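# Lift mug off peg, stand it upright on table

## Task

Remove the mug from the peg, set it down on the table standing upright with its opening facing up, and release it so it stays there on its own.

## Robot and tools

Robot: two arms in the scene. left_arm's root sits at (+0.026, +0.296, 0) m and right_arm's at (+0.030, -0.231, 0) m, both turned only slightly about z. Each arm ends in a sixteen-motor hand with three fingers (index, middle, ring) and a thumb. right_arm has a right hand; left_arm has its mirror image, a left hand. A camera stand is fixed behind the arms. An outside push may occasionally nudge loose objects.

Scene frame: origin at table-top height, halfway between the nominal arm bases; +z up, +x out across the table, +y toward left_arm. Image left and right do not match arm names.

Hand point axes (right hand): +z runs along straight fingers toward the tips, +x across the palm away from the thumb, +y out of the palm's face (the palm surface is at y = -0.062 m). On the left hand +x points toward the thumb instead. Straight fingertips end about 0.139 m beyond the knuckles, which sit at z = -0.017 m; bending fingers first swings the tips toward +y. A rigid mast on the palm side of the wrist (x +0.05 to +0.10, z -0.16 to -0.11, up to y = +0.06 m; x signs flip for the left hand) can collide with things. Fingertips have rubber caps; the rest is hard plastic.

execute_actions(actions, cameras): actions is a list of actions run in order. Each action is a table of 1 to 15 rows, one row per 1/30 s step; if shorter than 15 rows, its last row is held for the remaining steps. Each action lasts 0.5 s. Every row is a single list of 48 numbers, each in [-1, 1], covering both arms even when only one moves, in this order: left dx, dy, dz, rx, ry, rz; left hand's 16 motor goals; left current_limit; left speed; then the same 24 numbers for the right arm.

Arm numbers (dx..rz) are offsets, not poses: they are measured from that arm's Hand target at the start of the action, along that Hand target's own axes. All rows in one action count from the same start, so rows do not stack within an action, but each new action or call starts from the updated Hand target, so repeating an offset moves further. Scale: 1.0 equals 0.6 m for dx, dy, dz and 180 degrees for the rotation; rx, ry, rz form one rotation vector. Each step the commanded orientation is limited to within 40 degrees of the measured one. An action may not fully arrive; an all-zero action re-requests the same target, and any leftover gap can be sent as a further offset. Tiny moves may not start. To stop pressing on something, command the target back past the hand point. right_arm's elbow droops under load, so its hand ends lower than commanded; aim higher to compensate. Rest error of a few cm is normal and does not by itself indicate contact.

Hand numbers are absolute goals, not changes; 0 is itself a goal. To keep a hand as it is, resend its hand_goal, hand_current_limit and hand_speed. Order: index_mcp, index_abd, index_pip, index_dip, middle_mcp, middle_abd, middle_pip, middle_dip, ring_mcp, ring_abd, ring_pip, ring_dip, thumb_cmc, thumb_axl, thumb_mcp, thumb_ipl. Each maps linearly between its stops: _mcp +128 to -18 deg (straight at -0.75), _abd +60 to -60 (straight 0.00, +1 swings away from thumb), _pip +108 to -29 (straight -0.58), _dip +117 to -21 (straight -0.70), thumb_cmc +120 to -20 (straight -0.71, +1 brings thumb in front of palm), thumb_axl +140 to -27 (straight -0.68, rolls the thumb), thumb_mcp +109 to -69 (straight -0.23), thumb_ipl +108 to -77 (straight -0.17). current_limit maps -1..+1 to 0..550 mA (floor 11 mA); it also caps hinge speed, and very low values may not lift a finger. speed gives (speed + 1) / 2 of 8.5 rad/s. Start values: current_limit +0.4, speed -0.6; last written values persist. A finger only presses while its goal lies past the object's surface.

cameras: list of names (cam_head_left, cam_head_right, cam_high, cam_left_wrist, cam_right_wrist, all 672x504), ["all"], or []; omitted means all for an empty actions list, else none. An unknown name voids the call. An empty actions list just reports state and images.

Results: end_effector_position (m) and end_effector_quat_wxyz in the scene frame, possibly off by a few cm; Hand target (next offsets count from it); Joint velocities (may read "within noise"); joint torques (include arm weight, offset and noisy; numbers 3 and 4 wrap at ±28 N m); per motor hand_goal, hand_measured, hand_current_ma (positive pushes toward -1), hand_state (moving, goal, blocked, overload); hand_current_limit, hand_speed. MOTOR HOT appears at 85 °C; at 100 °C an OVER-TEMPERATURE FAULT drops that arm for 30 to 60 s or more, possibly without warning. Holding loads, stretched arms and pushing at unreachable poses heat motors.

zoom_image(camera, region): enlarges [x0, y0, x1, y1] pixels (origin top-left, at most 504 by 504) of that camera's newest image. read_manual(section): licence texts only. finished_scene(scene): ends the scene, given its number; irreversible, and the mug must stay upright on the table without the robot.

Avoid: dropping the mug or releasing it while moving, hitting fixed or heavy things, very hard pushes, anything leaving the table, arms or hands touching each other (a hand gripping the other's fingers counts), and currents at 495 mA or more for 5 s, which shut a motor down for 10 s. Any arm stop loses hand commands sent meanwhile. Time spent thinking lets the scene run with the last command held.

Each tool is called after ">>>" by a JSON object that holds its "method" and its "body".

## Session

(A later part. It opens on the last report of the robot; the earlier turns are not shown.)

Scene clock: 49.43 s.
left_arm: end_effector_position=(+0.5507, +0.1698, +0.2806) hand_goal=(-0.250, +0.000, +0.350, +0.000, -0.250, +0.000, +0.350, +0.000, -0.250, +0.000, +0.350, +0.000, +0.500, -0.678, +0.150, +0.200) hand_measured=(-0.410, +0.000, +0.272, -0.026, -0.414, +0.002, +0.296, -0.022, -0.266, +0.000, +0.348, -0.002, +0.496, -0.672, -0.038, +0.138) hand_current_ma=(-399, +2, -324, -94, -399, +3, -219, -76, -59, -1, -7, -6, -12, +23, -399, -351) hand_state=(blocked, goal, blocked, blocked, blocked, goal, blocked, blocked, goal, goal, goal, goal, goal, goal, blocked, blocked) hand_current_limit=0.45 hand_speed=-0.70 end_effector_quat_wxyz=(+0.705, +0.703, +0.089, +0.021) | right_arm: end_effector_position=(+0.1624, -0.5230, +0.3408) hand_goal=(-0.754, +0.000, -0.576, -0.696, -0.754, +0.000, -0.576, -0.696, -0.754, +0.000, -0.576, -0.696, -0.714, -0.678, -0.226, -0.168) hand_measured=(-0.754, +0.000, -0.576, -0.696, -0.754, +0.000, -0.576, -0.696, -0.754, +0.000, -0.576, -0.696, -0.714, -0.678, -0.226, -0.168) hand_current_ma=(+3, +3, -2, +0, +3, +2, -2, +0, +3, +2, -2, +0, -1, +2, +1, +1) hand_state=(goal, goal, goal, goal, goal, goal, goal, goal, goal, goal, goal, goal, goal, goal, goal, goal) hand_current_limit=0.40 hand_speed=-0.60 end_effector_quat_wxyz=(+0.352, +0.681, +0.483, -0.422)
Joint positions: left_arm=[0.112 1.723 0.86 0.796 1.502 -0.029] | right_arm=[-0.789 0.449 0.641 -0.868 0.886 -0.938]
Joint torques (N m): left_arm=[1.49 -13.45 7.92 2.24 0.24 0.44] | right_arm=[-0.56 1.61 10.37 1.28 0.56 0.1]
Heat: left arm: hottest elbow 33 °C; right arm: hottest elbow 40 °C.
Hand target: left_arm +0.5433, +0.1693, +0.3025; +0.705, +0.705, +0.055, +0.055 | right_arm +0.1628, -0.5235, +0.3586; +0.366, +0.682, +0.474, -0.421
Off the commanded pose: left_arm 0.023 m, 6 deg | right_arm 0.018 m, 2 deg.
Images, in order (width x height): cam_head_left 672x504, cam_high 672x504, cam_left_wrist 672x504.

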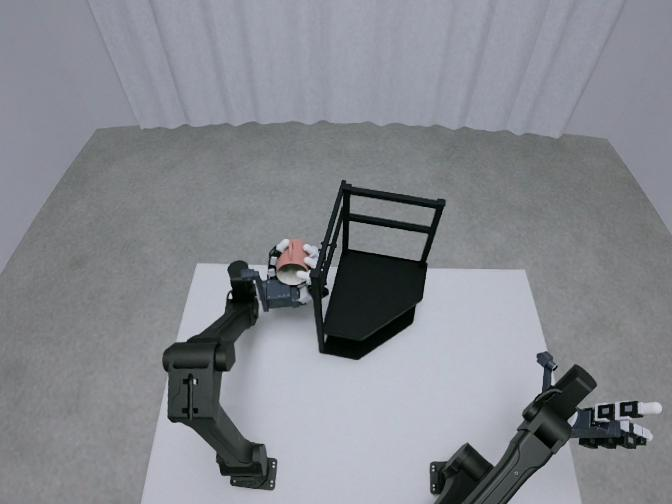

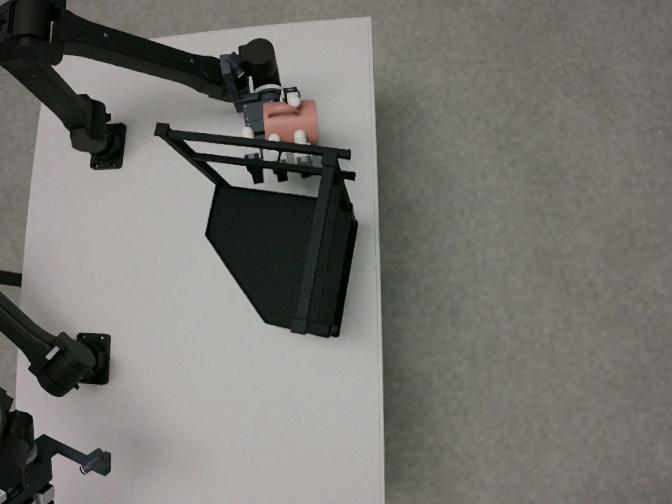

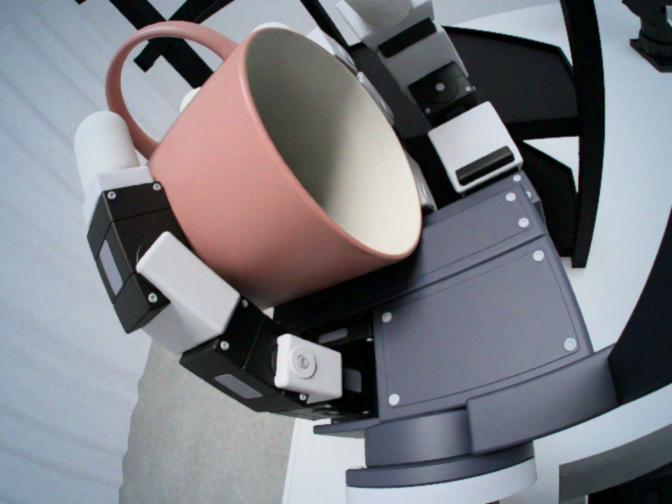

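>>> {"method": "execute_actions", "body": {"actions": [[[-0.0613,0.0067,-0.0822,0,0.0361,0,-0.25,0,0.35,0,-0.25,0,0.35,0,-0.25,0,0.35,0,0.5,-0.678,0.15,0.2,0.5,-0.7,0,0,0,0,0,0,-0.754,0,-0.576,-0.696,-0.754,0,-0.576,-0.696,-0.754,0,-0.576,-0.696,-0.714,-0.678,-0.226,-0.168,0.4,-0.6]],[[-0.0517,0.0058,-0.0886,0,0.0367,0,-0.25,0,0.35,0,-0.25,0,0.35,0,-0.25,0,0.35,0,0.5,-0.678,0.15,0.2,0.5,-0.7,0,0,0,0,0,0,-0.754,0,-0.576,-0.696,-0.754,0,-0.576,-0.696,-0.754,0,-0.576,-0.696,-0.714,-0.678,-0.226,-0.168,0.4,-0.6]],[[0.0658,-0.0713,0,0,0,-0.1667,-0.25,0,0.35,0,-0.25,0,0.35,0,-0.25,0,0.35,0,0.5,-0.678,0.15,0.2,0.5,-0.7,0,0,0,0,0,0,-0.754,0,-0.576,-0.696,-0.754,0,-0.576,-0.696,-0.754,0,-0.576,-0.696,-0.714,-0.678,-0.226,-0.168,0.4,-0.6]],[[0.0907,-0.0812,0,0,0,-0.1667,-0.25,0,0.35,0,-0.25,0,0.35,0,-0.25,0,0.35,0,0.5,-0.678,0.15,0.2,0.5,-0.7,0,0,0,0,0,0,-0.754,0,-0.576,-0.696,-0.754,0,-0.576,-0.696,-0.754,0,-0.576,-0.696,-0.714,-0.678,-0.226,-0.168,0.4,-0.6]],[[0.109,-0.063,0,0,0,-0.1667,-0.25,0,0.35,0,-0.25,0,0.35,0,-0.25,0,0.35,0,0.5,-0.678,0.15,0.2,0.5,-0.7,0,0,0,0,0,0,-0.754,0,-0.576,-0.696,-0.754,0,-0.576,-0.696,-0.754,0,-0.576,-0.696,-0.714,-0.678,-0.226,-0.168,0.4,-0.6]],[[0,0,0,0,0,0,-0.25,0,0.35,0,-0.25,0,0.35,0,-0.25,0,0.35,0,0.5,-0.678,0.15,0.2,0.5,-0.7,0,0,0,0,0,0,-0.754,0,-0.576,-0.696,-0.754,0,-0.576,-0.696,-0.754,0,-0.576,-0.696,-0.714,-0.678,-0.226,-0.168,0.4,-0.6]]], "cameras": ["cam_left_wrist","cam_high","cam_head_left"]}}

Scene clock: 54.17 s.
left_arm: end_effector_position=(+0.4974, +0.2698, +0.1049) hand_goal=(-0.250, +0.000, +0.350, +0.000, -0.250, +0.000, +0.350, +0.000, -0.250, +0.000, +0.350, +0.000, +0.500, -0.678, +0.150, +0.200) hand_measured=(-0.410, -0.002, +0.272, -0.026, -0.402, -0.002, +0.296, -0.022, -0.252, +0.000, +0.348, -0.002, +0.482, -0.672, -0.038, +0.144) hand_current_ma=(-413, -5, -324, -94, -413, -2, -219, -76, -7, -1, -6, -6, -65, +23, -413, -320) hand_state=(blocked, goal, blocked, blocked, blocked, goal, blocked, blocked, goal, goal, goal, goal, goal, goal, blocked, blocked) hand_current_limit=0.50 hand_speed=-0.70 end_effector_quat_wxyz=(+0.556, +0.390, +0.603, -0.418) | right_arm: end_effector_position=(+0.1624, -0.5230, +0.3408) hand_goal=(-0.754, +0.000, -0.576, -0.696, -0.754, +0.000, -0.576, -0.696, -0.754, +0.000, -0.576, -0.696, -0.714, -0.678, -0.226, -0.168) hand_measured=(-0.754, +0.000, -0.576, -0.696, -0.754, +0.000, -0.576, -0.696, -0.754, +0.000, -0.576, -0.696, -0.714, -0.678, -0.226, -0.168) hand_current_ma=(+3, +3, -2, +0, +3, +2, -2, +0, +3, +2, -2, +0, -1, +2, +1, +1) hand_state=(goal, goal, goal, goal, goal, goal, goal, goal, goal, goal, goal, goal, goal, goal, goal, goal) hand_current_limit=0.40 hand_speed=-0.60 end_effector_quat_wxyz=(+0.352, +0.681, +0.483, -0.422)
Joint positions: left_arm=[0.335 1.573 0.556 0.362 1.52 -0.986] | right_arm=[-0.789 0.449 0.641 -0.868 0.886 -0.938]
Joint torques (N m): left_arm=[2.49 -8.88 8.88 2.29 1.3 0.52] | right_arm=[0.09 1.73 10.5 1.18 0.62 0.09]
Heat: left arm: hottest elbow 33 °C; right arm: hottest elbow 40 °C.
Hand target: left_arm +0.5130, +0.2784, +0.1223; +0.587, +0.395, +0.586, -0.395 | right_arm +0.1628, -0.5235, +0.3586; +0.366, +0.682, +0.474, -0.421
Off the commanded pose: left_arm 0.025 m, 5 deg | right_arm 0.018 m, 2 deg.
Images, in order (width x height): cam_head_left 672x504, cam_high 672x504, cam_left_wrist 672x504.

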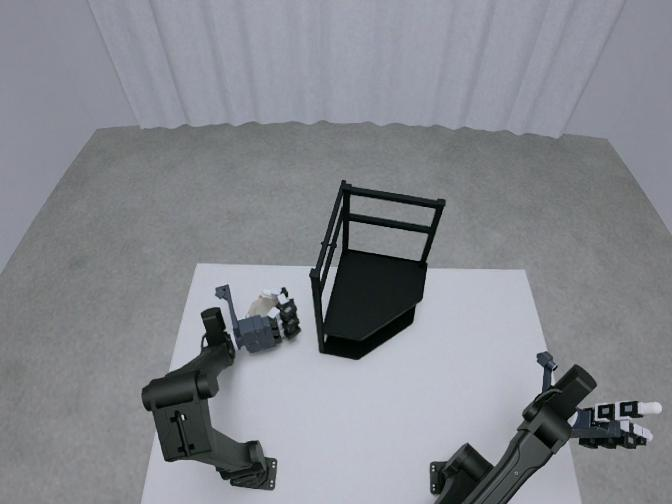

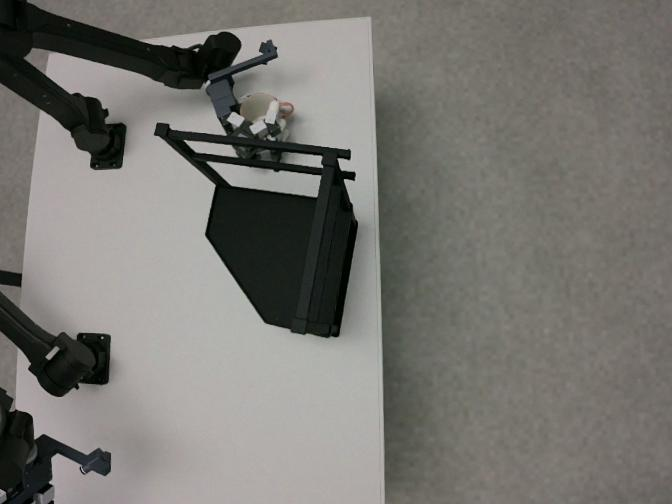

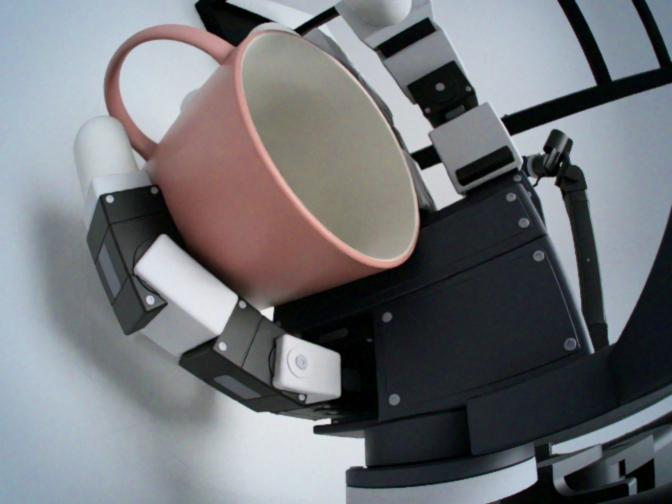

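>>> {"method": "execute_actions", "body": {"actions": [[[0.045,0,0,0,0,0,-0.25,0,0.35,0,-0.25,0,0.35,0,-0.25,0,0.35,0,0.5,-0.678,0.15,0.2,0.5,-0.7,0,0,0,0,0,0,-0.754,0,-0.576,-0.696,-0.754,0,-0.576,-0.696,-0.754,0,-0.576,-0.696,-0.714,-0.678,-0.226,-0.168,0.4,-0.6]],[[0,0,0,0,0,0,-0.25,0,0.35,0,-0.25,0,0.35,0,-0.25,0,0.35,0,0.5,-0.678,0.15,0.2,0.5,-0.7,0,0,0,0,0,0,-0.754,0,-0.576,-0.696,-0.754,0,-0.576,-0.696,-0.754,0,-0.576,-0.696,-0.714,-0.678,-0.226,-0.168,0.4,-0.6]],[[0.03,0,0,0,0,0,-0.25,0,0.35,0,-0.25,0,0.35,0,-0.25,0,0.35,0,0.5,-0.678,0.15,0.2,0.5,-0.7,0,0,0,0,0,0,-0.754,0,-0.576,-0.696,-0.754,0,-0.576,-0.696,-0.754,0,-0.576,-0.696,-0.714,-0.678,-0.226,-0.168,0.4,-0.6]]]}}

Scene clock: 56.67 s.
left_arm: end_effector_position=(+0.5094, +0.2741, +0.0720) hand_goal=(-0.250, +0.000, +0.350, +0.000, -0.250, +0.000, +0.350, +0.000, -0.250, +0.000, +0.350, +0.000, +0.500, -0.678, +0.150, +0.200) hand_measured=(-0.410, -0.002, +0.272, -0.026, -0.400, -0.002, +0.296, -0.022, -0.252, +0.000, +0.348, -0.002, +0.482, -0.672, -0.038, +0.144) hand_current_ma=(-413, -5, -324, -94, -413, -3, -219, -79, -6, -2, -6, -6, -68, +27, -413, -318) hand_state=(blocked, goal, blocked, blocked, blocked, goal, blocked, blocked, goal, goal, goal, goal, goal, goal, blocked, blocked) hand_current_limit=0.50 hand_speed=-0.70 end_effector_quat_wxyz=(+0.565, +0.397, +0.597, -0.408) | right_arm: end_effector_position=(+0.1624, -0.5230, +0.3408) hand_goal=(-0.754, +0.000, -0.576, -0.696, -0.754, +0.000, -0.576, -0.696, -0.754, +0.000, -0.576, -0.696, -0.714, -0.678, -0.226, -0.168) hand_measured=(-0.754, +0.000, -0.576, -0.696, -0.754, +0.000, -0.576, -0.696, -0.754, +0.000, -0.576, -0.696, -0.714, -0.678, -0.226, -0.168) hand_current_ma=(+3, +3, -2, +0, +3, +2, -2, +0, +3, +2, -2, +0, -1, +2, +1, +1) hand_state=(goal, goal, goal, goal, goal, goal, goal, goal, goal, goal, goal, goal, goal, goal, goal, goal) hand_current_limit=0.40 hand_speed=-0.60 end_effector_quat_wxyz=(+0.352, +0.681, +0.483, -0.422)
Joint positions: left_arm=[0.335 1.737 0.556 0.662 1.517 -1.091] | right_arm=[-0.789 0.449 0.641 -0.868 0.886 -0.938]
Joint torques (N m): left_arm=[1.9 -9.88 4.92 2.4 0.93 0.48] | right_arm=[-0.09 2.08 10.4 1.31 0.6 0.09]
Heat: left arm: hottest elbow 33 °C; right arm: hottest elbow 40 °C.
Hand target: left_arm +0.5130, +0.2783, +0.0773; +0.587, +0.395, +0.586, -0.396 | right_arm +0.1628, -0.5235, +0.3586; +0.366, +0.682, +0.474, -0.421
Off the commanded pose: left_arm 0.008 m, 3 deg | right_arm 0.018 m, 2 deg.

>>> {"method": "execute_actions", "body": {"actions": [[[0.015,0,0,0,0,0,-0.25,0,0.35,0,-0.25,0,0.35,0,-0.25,0,0.35,0,0.5,-0.678,0.15,0.2,0.5,-0.7,0,0,0,0,0,0,-0.754,0,-0.576,-0.696,-0.754,0,-0.576,-0.696,-0.754,0,-0.576,-0.696,-0.714,-0.678,-0.226,-0.168,0.4,-0.6]]]}}

>>> {"method": "execute_actions", "body": {"actions": [[[0.015,0,0,0,0,0,-0.25,0,0.35,0,-0.25,0,0.35,0,-0.25,0,0.35,0,0.5,-0.678,0.15,0.2,0.5,-0.7,0,0,0,0,0,0,-0.754,0,-0.576,-0.696,-0.754,0,-0.576,-0.696,-0.754,0,-0.576,-0.696,-0.714,-0.678,-0.226,-0.168,0.4,-0.6]]], "cameras": ["cam_left_wrist","cam_high"]}}

Scene clock: 58.07 s.
left_arm: end_effector_position=(+0.5132, +0.2754, +0.0715) hand_goal=(-0.250, +0.000, +0.350, +0.000, -0.250, +0.000, +0.350, +0.000, -0.250, +0.000, +0.350, +0.000, +0.500, -0.678, +0.150, +0.200) hand_measured=(-0.410, -0.002, +0.272, -0.026, -0.400, -0.002, +0.296, -0.022, -0.252, +0.000, +0.348, -0.002, +0.482, -0.672, -0.038, +0.144) hand_current_ma=(-413, -5, -324, -94, -412, -3, -219, -79, -6, -2, -6, -6, -68, +27, -413, -318) hand_state=(blocked, goal, blocked, blocked, blocked, goal, blocked, blocked, goal, goal, goal, goal, goal, goal, blocked, blocked) hand_current_limit=0.50 hand_speed=-0.70 end_effector_quat_wxyz=(+0.574, +0.406, +0.589, -0.398) | right_arm: end_effector_position=(+0.1624, -0.5230, +0.3408) hand_goal=(-0.754, +0.000, -0.576, -0.696, -0.754, +0.000, -0.576, -0.696, -0.754, +0.000, -0.576, -0.696, -0.714, -0.678, -0.226, -0.168) hand_measured=(-0.754, +0.000, -0.576, -0.696, -0.754, +0.000, -0.576, -0.696, -0.754, +0.000, -0.576, -0.696, -0.714, -0.678, -0.226, -0.168) hand_current_ma=(+3, +3, -2, +0, +3, +2, -2, +0, +3, +2, -2, +0, -1, +2, +1, +1) hand_state=(goal, goal, goal, goal, goal, goal, goal, goal, goal, goal, goal, goal, goal, goal, goal, goal) hand_current_limit=0.40 hand_speed=-0.60 end_effector_quat_wxyz=(+0.352, +0.681, +0.483, -0.422)
Joint positions: left_arm=[0.335 1.77 0.556 0.772 1.517 -1.131] | right_arm=[-0.789 0.449 0.641 -0.868 0.886 -0.938]
Joint torques (N m): left_arm=[2.32 -8.7 4.14 2.13 0.67 0.35] | right_arm=[0.26 2.26 10.35 1.25 0.59 0.06]
Heat: left arm: hottest elbow 32 °C; right arm: hottest elbow 40 °C.
Hand target: left_arm +0.5130, +0.2783, +0.0684; +0.587, +0.395, +0.586, -0.396 | right_arm +0.1628, -0.5235, +0.3586; +0.366, +0.682, +0.474, -0.421
Off the commanded pose: left_arm 0.004 m, 2 deg | right_arm 0.018 m, 2 deg.

Scene clock: 59.10 s.
left_arm: end_effector_position=(+0.5154, +0.2762, +0.0707) hand_goal=(-0.250, +0.000, +0.350, +0.000, -0.250, +0.000, +0.350, +0.000, -0.250, +0.000, +0.350, +0.000, +0.500, -0.678, +0.150, +0.200) hand_measured=(-0.410, -0.002, +0.272, -0.026, -0.400, -0.002, +0.296, -0.022, -0.252, +0.000, +0.348, -0.002, +0.484, -0.672, -0.038, +0.144) hand_current_ma=(-413, -5, -324, -94, -412, -3, -219, -79, -6, -2, -6, -6, -57, +27, -413, -318) hand_state=(blocked, goal, blocked, blocked, blocked, goal, blocked, blocked, goal, goal, goal, goal, goal, goal, blocked, blocked) hand_current_limit=0.50 hand_speed=-0.70 end_effector_quat_wxyz=(+0.583, +0.415, +0.581, -0.388) | right_arm: end_effector_position=(+0.1624, -0.5230, +0.3408) hand_goal=(-0.754, +0.000, -0.576, -0.696, -0.754, +0.000, -0.576, -0.696, -0.754, +0.000, -0.576, -0.696, -0.714, -0.678, -0.226, -0.168) hand_measured=(-0.754, +0.000, -0.576, -0.696, -0.754, +0.000, -0.576, -0.696, -0.754, +0.000, -0.576, -0.696, -0.714, -0.678, -0.226, -0.168) hand_current_ma=(+3, +3, -2, +0, +3, +2, -2, +0, +3, +2, -2, +0, -1, +2, +1, +1) hand_state=(goal, goal, goal, goal, goal, goal, goal, goal, goal, goal, goal, goal, goal, goal, goal, goal) hand_current_limit=0.40 hand_speed=-0.60 end_effector_quat_wxyz=(+0.352, +0.681, +0.483, -0.422)
Joint positions: left_arm=[0.335 1.803 0.554 0.878 1.517 -1.167] | right_arm=[-0.789 0.449 0.641 -0.868 0.886 -0.938]
Joint torques (N m): left_arm=[1.79 -7.77 3.52 1.91 0.48 0.23] | right_arm=[-0.85 2.02 10.48 1.29 0.6 0.05]
Heat: left arm: hottest elbow 32 °C; right arm: hottest elbow 40 °C.
Hand target: left_arm +0.5129, +0.2783, +0.0592; +0.587, +0.395, +0.586, -0.396 | right_arm +0.1628, -0.5235, +0.3586; +0.366, +0.682, +0.474, -0.421
Off the commanded pose: left_arm 0.012 m, 3 deg | right_arm 0.018 m, 2 deg.
Images, in order (width x height): cam_high 672x504, cam_left_wrist 672x504.

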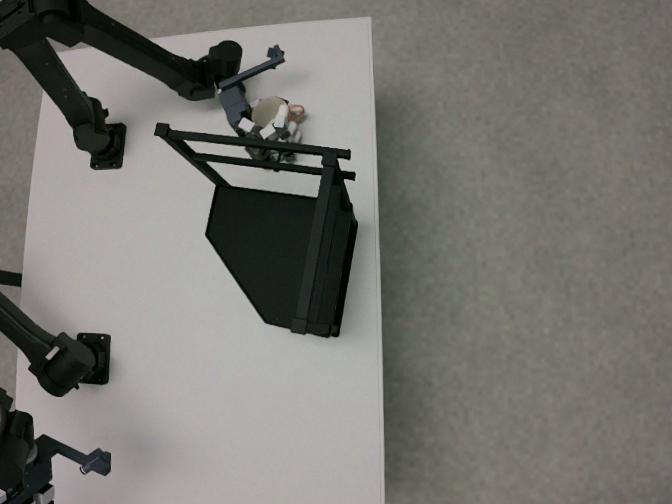

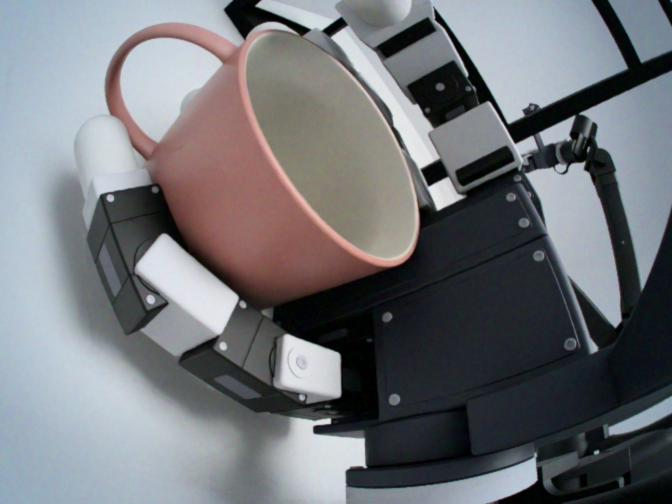

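>>> {"method": "execute_actions", "body": {"actions": [[[-0.015,0,0,0,0,0,-0.4,0,0.27,-0.04,-0.39,0,0.29,-0.04,-0.35,0,0.2,-0.1,0.5,-0.678,-0.03,0.14,0.5,-0.8,0,0,0,0,0,0,-0.754,0,-0.576,-0.696,-0.754,0,-0.576,-0.696,-0.754,0,-0.576,-0.696,-0.714,-0.678,-0.226,-0.168,0.4,-0.6]],[[0,0,0,0,0,0,-0.45,0,0.15,-0.15,-0.45,0,0.15,-0.15,-0.5,0,0.0,-0.3,0.5,-0.678,-0.1,0.05,0.5,-0.8,0,0,0,0,0,0,-0.754,0,-0.576,-0.696,-0.754,0,-0.576,-0.696,-0.754,0,-0.576,-0.696,-0.714,-0.678,-0.226,-0.168,0.4,-0.6]],[[0,0,0,0,0,0,-0.7,0,-0.3,-0.6,-0.7,0,-0.3,-0.6,-0.7,0,-0.3,-0.6,0.5,-0.678,-0.226,-0.168,0.5,-0.7,0,0,0,0,0,0,-0.754,0,-0.576,-0.696,-0.754,0,-0.576,-0.696,-0.754,0,-0.576,-0.696,-0.714,-0.678,-0.226,-0.168,0.4,-0.6]]], "cameras": ["cam_left_wrist"]}}

Scene clock: 61.60 s.
left_arm: end_effector_position=(+0.5143, +0.2766, +0.0763) hand_goal=(-0.700, +0.000, -0.300, -0.600, -0.700, +0.000, -0.300, -0.600, -0.700, +0.000, -0.300, -0.600, +0.500, -0.678, -0.226, -0.168) hand_measured=(-0.698, -0.002, -0.298, -0.598, -0.698, -0.002, -0.296, -0.598, -0.698, -0.002, -0.298, -0.598, +0.492, -0.680, -0.224, -0.166) hand_current_ma=(+6, -6, +8, +7, +7, -4, +9, +9, +6, -3, +8, +7, -29, -4, +7, +9) hand_state=(goal, goal, goal, goal, goal, goal, goal, goal, goal, goal, goal, goal, goal, goal, goal, goal) hand_current_limit=0.50 hand_speed=-0.70 end_effector_quat_wxyz=(+0.584, +0.406, +0.584, -0.392) | right_arm: end_effector_position=(+0.1624, -0.5230, +0.3408) hand_goal=(-0.754, +0.000, -0.576, -0.696, -0.754, +0.000, -0.576, -0.696, -0.754, +0.000, -0.576, -0.696, -0.714, -0.678, -0.226, -0.168) hand_measured=(-0.754, +0.000, -0.576, -0.696, -0.754, +0.000, -0.576, -0.696, -0.754, +0.000, -0.576, -0.696, -0.714, -0.678, -0.226, -0.168) hand_current_ma=(+3, +3, -2, +0, +3, +2, -2, +0, +3, +2, -2, +0, -1, +2, +1, +1) hand_state=(goal, goal, goal, goal, goal, goal, goal, goal, goal, goal, goal, goal, goal, goal, goal, goal) hand_current_limit=0.40 hand_speed=-0.60 end_effector_quat_wxyz=(+0.352, +0.681, +0.483, -0.422)
Joint positions: left_arm=[0.335 1.825 0.538 1.103 1.51 -1.37] | right_arm=[-0.789 0.449 0.641 -0.868 0.886 -0.938]
Joint torques (N m): left_arm=[2.02 -8.12 3.17 2.03 0.15 0.19] | right_arm=[-0.09 1.9 10.4 1.29 0.58 0.06]
Heat: left arm: hottest elbow 32 °C; right arm: hottest elbow 41 °C.
Hand target: left_arm +0.5130, +0.2783, +0.0683; +0.587, +0.395, +0.586, -0.395 | right_arm +0.1628, -0.5235, +0.3586; +0.366, +0.682, +0.474, -0.421
Off the commanded pose: left_arm 0.008 m, 1 deg | right_arm 0.018 m, 2 deg.
Images, in order (width x height): cam_left_wrist 672x504.

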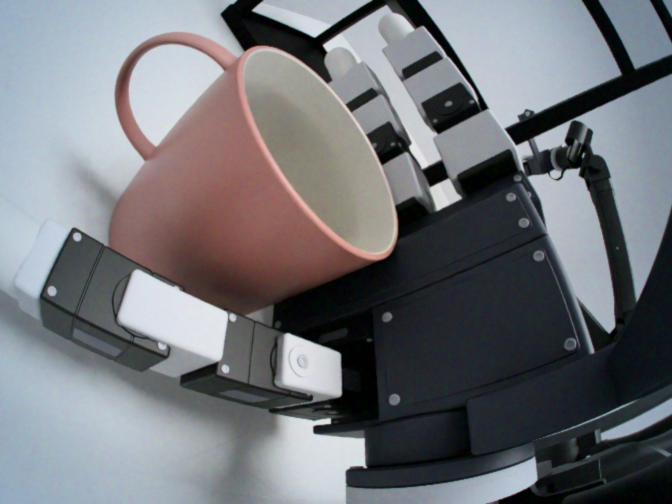

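>>> {"method": "execute_actions", "body": {"actions": [[[-0.005,-0.07,-0.005,0,0,0,-0.7,0,-0.3,-0.6,-0.7,0,-0.3,-0.6,-0.7,0,-0.3,-0.6,0.5,-0.678,-0.226,-0.168,0.5,-0.7,0,0,0,0,0,0,-0.754,0,-0.576,-0.696,-0.754,0,-0.576,-0.696,-0.754,0,-0.576,-0.696,-0.714,-0.678,-0.226,-0.168,0.4,-0.6]],[[-0.01,-0.09,-0.01,0,0,0,-0.7,0,-0.3,-0.6,-0.7,0,-0.3,-0.6,-0.7,0,-0.3,-0.6,0.5,-0.678,-0.226,-0.168,0.5,-0.7,0,0,0,0,0,0,-0.754,0,-0.576,-0.696,-0.754,0,-0.576,-0.696,-0.754,0,-0.576,-0.696,-0.714,-0.678,-0.226,-0.168,0.4,-0.6]]], "cameras": ["cam_left_wrist","cam_head_left","cam_high"]}}

Scene clock: 63.60 s.
left_arm: end_effector_position=(+0.4217, +0.2468, +0.0767) hand_goal=(-0.700, +0.000, -0.300, -0.600, -0.700, +0.000, -0.300, -0.600, -0.700, +0.000, -0.300, -0.600, +0.500, -0.678, -0.226, -0.168) hand_measured=(-0.700, -0.002, -0.298, -0.598, -0.698, -0.002, -0.298, -0.598, -0.698, -0.002, -0.298, -0.598, +0.492, -0.680, -0.224, -0.166) hand_current_ma=(+2, -6, +6, +7, +3, -4, +7, +8, +3, -3, +7, +7, -29, -4, +6, +8) hand_state=(goal, goal, goal, goal, goal, goal, goal, goal, goal, goal, goal, goal, goal, goal, goal, goal) hand_current_limit=0.50 hand_speed=-0.70 end_effector_quat_wxyz=(+0.581, +0.401, +0.587, -0.397) | right_arm: end_effector_position=(+0.1624, -0.5230, +0.3408) hand_goal=(-0.754, +0.000, -0.576, -0.696, -0.754, +0.000, -0.576, -0.696, -0.754, +0.000, -0.576, -0.696, -0.714, -0.678, -0.226, -0.168) hand_measured=(-0.754, +0.000, -0.576, -0.696, -0.754, +0.000, -0.576, -0.696, -0.754, +0.000, -0.576, -0.696, -0.714, -0.678, -0.226, -0.168) hand_current_ma=(+3, +3, -2, +0, +3, +2, -2, +0, +3, +2, -2, +0, -1, +2, +1, +1) hand_state=(goal, goal, goal, goal, goal, goal, goal, goal, goal, goal, goal, goal, goal, goal, goal, goal) hand_current_limit=0.40 hand_speed=-0.60 end_effector_quat_wxyz=(+0.352, +0.681, +0.483, -0.422)
Joint positions: left_arm=[0.336 1.733 0.274 1.292 1.51 -1.405] | right_arm=[-0.789 0.449 0.641 -0.868 0.886 -0.938]
Joint torques (N m): left_arm=[2.2 -6.53 1.63 1.92 0.43 0.15] | right_arm=[0.09 1.73 10.09 1.13 0.58 0.09]
Heat: left arm: hottest elbow 32 °C; right arm: hottest elbow 41 °C.
Hand target: left_arm +0.4205, +0.2506, +0.0773; +0.587, +0.395, +0.586, -0.396 | right_arm +0.1628, -0.5235, +0.3586; +0.366, +0.682, +0.474, -0.421
Off the commanded pose: left_arm 0.004 m, 1 deg | right_arm 0.018 m, 2 deg.
Images, in order (width x height): cam_head_left 672x504, cam_high 672x504, cam_left_wrist 672x504.

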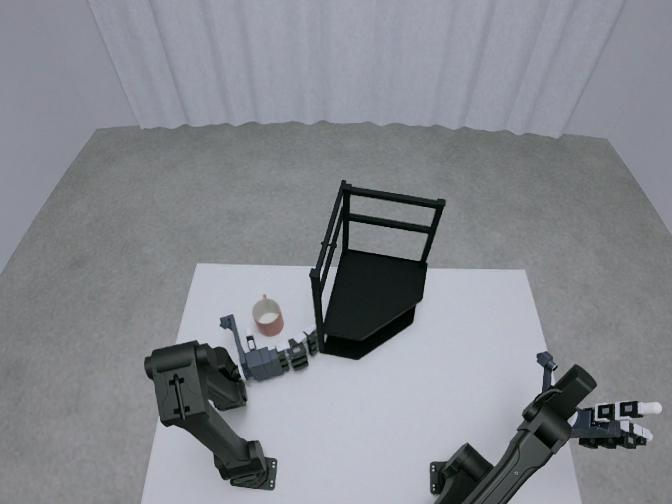

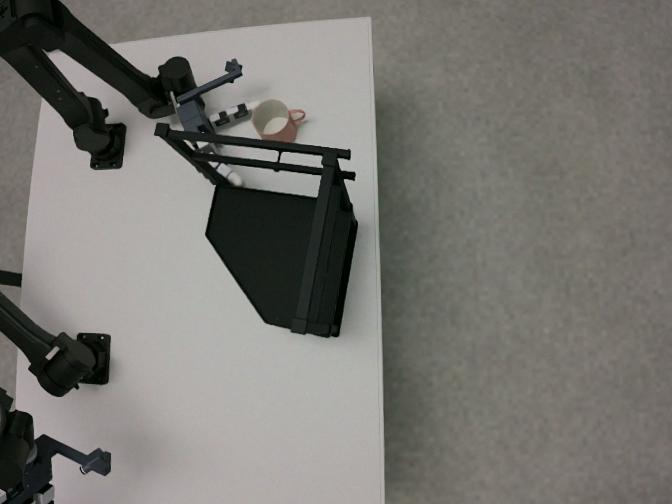

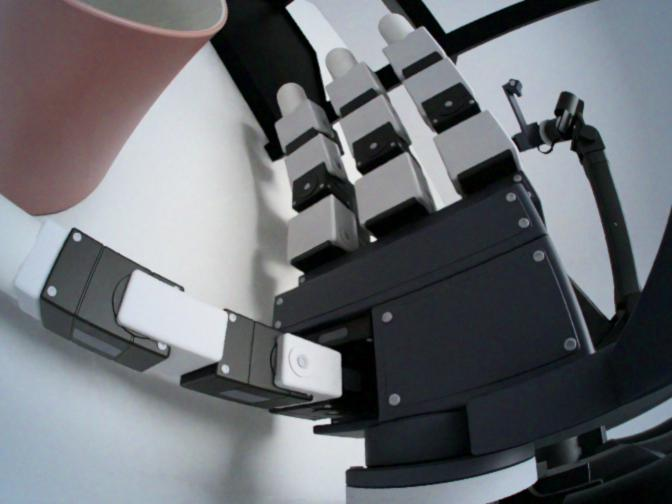

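>>> {"method": "execute_actions", "body": {"actions": [[[-0.01,-0.05,0,0,0,0,-0.7,0,-0.3,-0.6,-0.7,0,-0.3,-0.6,-0.7,0,-0.3,-0.6,0.5,-0.678,-0.226,-0.168,0.5,-0.7,0,0,0,0,0,0,-0.754,0,-0.576,-0.696,-0.754,0,-0.576,-0.696,-0.754,0,-0.576,-0.696,-0.714,-0.678,-0.226,-0.168,0.4,-0.6]]], "cameras": ["cam_high"]}}

>>> {"method": "zoom_image", "body": {"camera": "cam_high", "region": [190, 60, 330, 200]}}

Scene clock: 67.23 s.
left_arm: end_effector_position=(+0.4009, +0.2457, +0.0841) hand_goal=(-0.700, +0.000, -0.300, -0.600, -0.700, +0.000, -0.300, -0.600, -0.700, +0.000, -0.300, -0.600, +0.500, -0.678, -0.226, -0.168) hand_measured=(-0.678, -0.008, -0.286, -0.596, -0.678, -0.008, -0.288, -0.596, -0.678, -0.008, -0.288, -0.596, +0.492, -0.680, -0.224, -0.166) hand_current_ma=(+81, -23, +45, +15, +82, -25, +43, +15, +84, -25, +43, +12, -29, -4, +6, +8) hand_state=(blocked, goal, goal, goal, blocked, goal, goal, goal, blocked, goal, goal, goal, goal, goal, goal, goal) hand_current_limit=0.50 hand_speed=-0.70 end_effector_quat_wxyz=(+0.589, +0.392, +0.593, -0.385) | right_arm: end_effector_position=(+0.1624, -0.5230, +0.3408) hand_goal=(-0.754, +0.000, -0.576, -0.696, -0.754, +0.000, -0.576, -0.696, -0.754, +0.000, -0.576, -0.696, -0.714, -0.678, -0.226, -0.168) hand_measured=(-0.754, +0.000, -0.576, -0.696, -0.754, +0.000, -0.576, -0.696, -0.754, +0.000, -0.576, -0.696, -0.714, -0.678, -0.226, -0.168) hand_current_ma=(+3, +3, -2, +0, +3, +2, -2, +0, +3, +2, -2, +0, -1, +2, +1, +1) hand_state=(goal, goal, goal, goal, goal, goal, goal, goal, goal, goal, goal, goal, goal, goal, goal, goal) hand_current_limit=0.40 hand_speed=-0.60 end_effector_quat_wxyz=(+0.352, +0.681, +0.483, -0.422)
Joint positions: left_arm=[0.344 1.694 0.203 1.371 1.483 -1.447] | right_arm=[-0.789 0.449 0.641 -0.868 0.886 -0.938]
Joint torques (N m): left_arm=[1.26 -5.48 0.64 2.07 1.19 0.24] | right_arm=[-0.62 2.2 10.44 1.25 0.59 0.07]
Heat: left arm: hottest elbow 32 °C; right arm: hottest elbow 41 °C.
Hand target: left_arm +0.3927, +0.2393, +0.0833; +0.587, +0.395, +0.586, -0.396 | right_arm +0.1628, -0.5235, +0.3586; +0.366, +0.682, +0.474, -0.421
Off the commanded pose: left_arm 0.010 m, 1 deg | right_arm 0.018 m, 2 deg.
Images, in order (width x height): cam_high 672x504.

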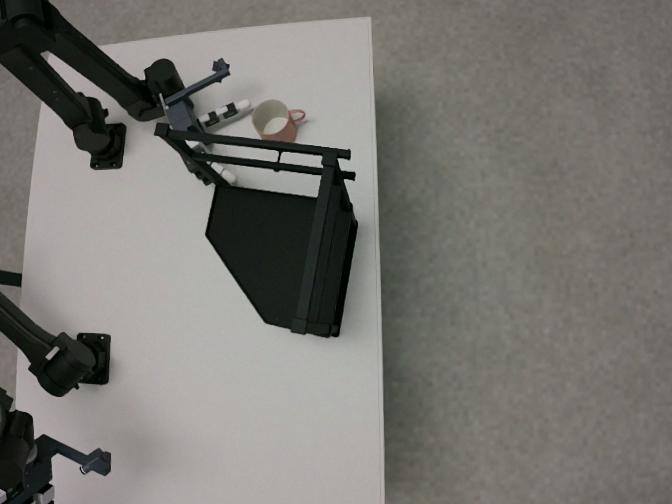

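Scaled by 3.600.

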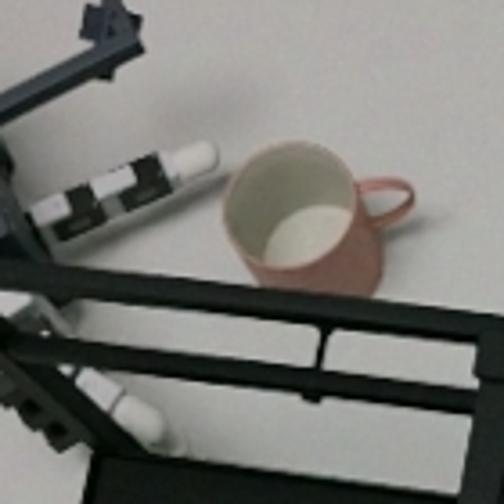

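>>> {"method": "finished_scene", "body": {"scene": 2}}

The scene is finished: the task was done.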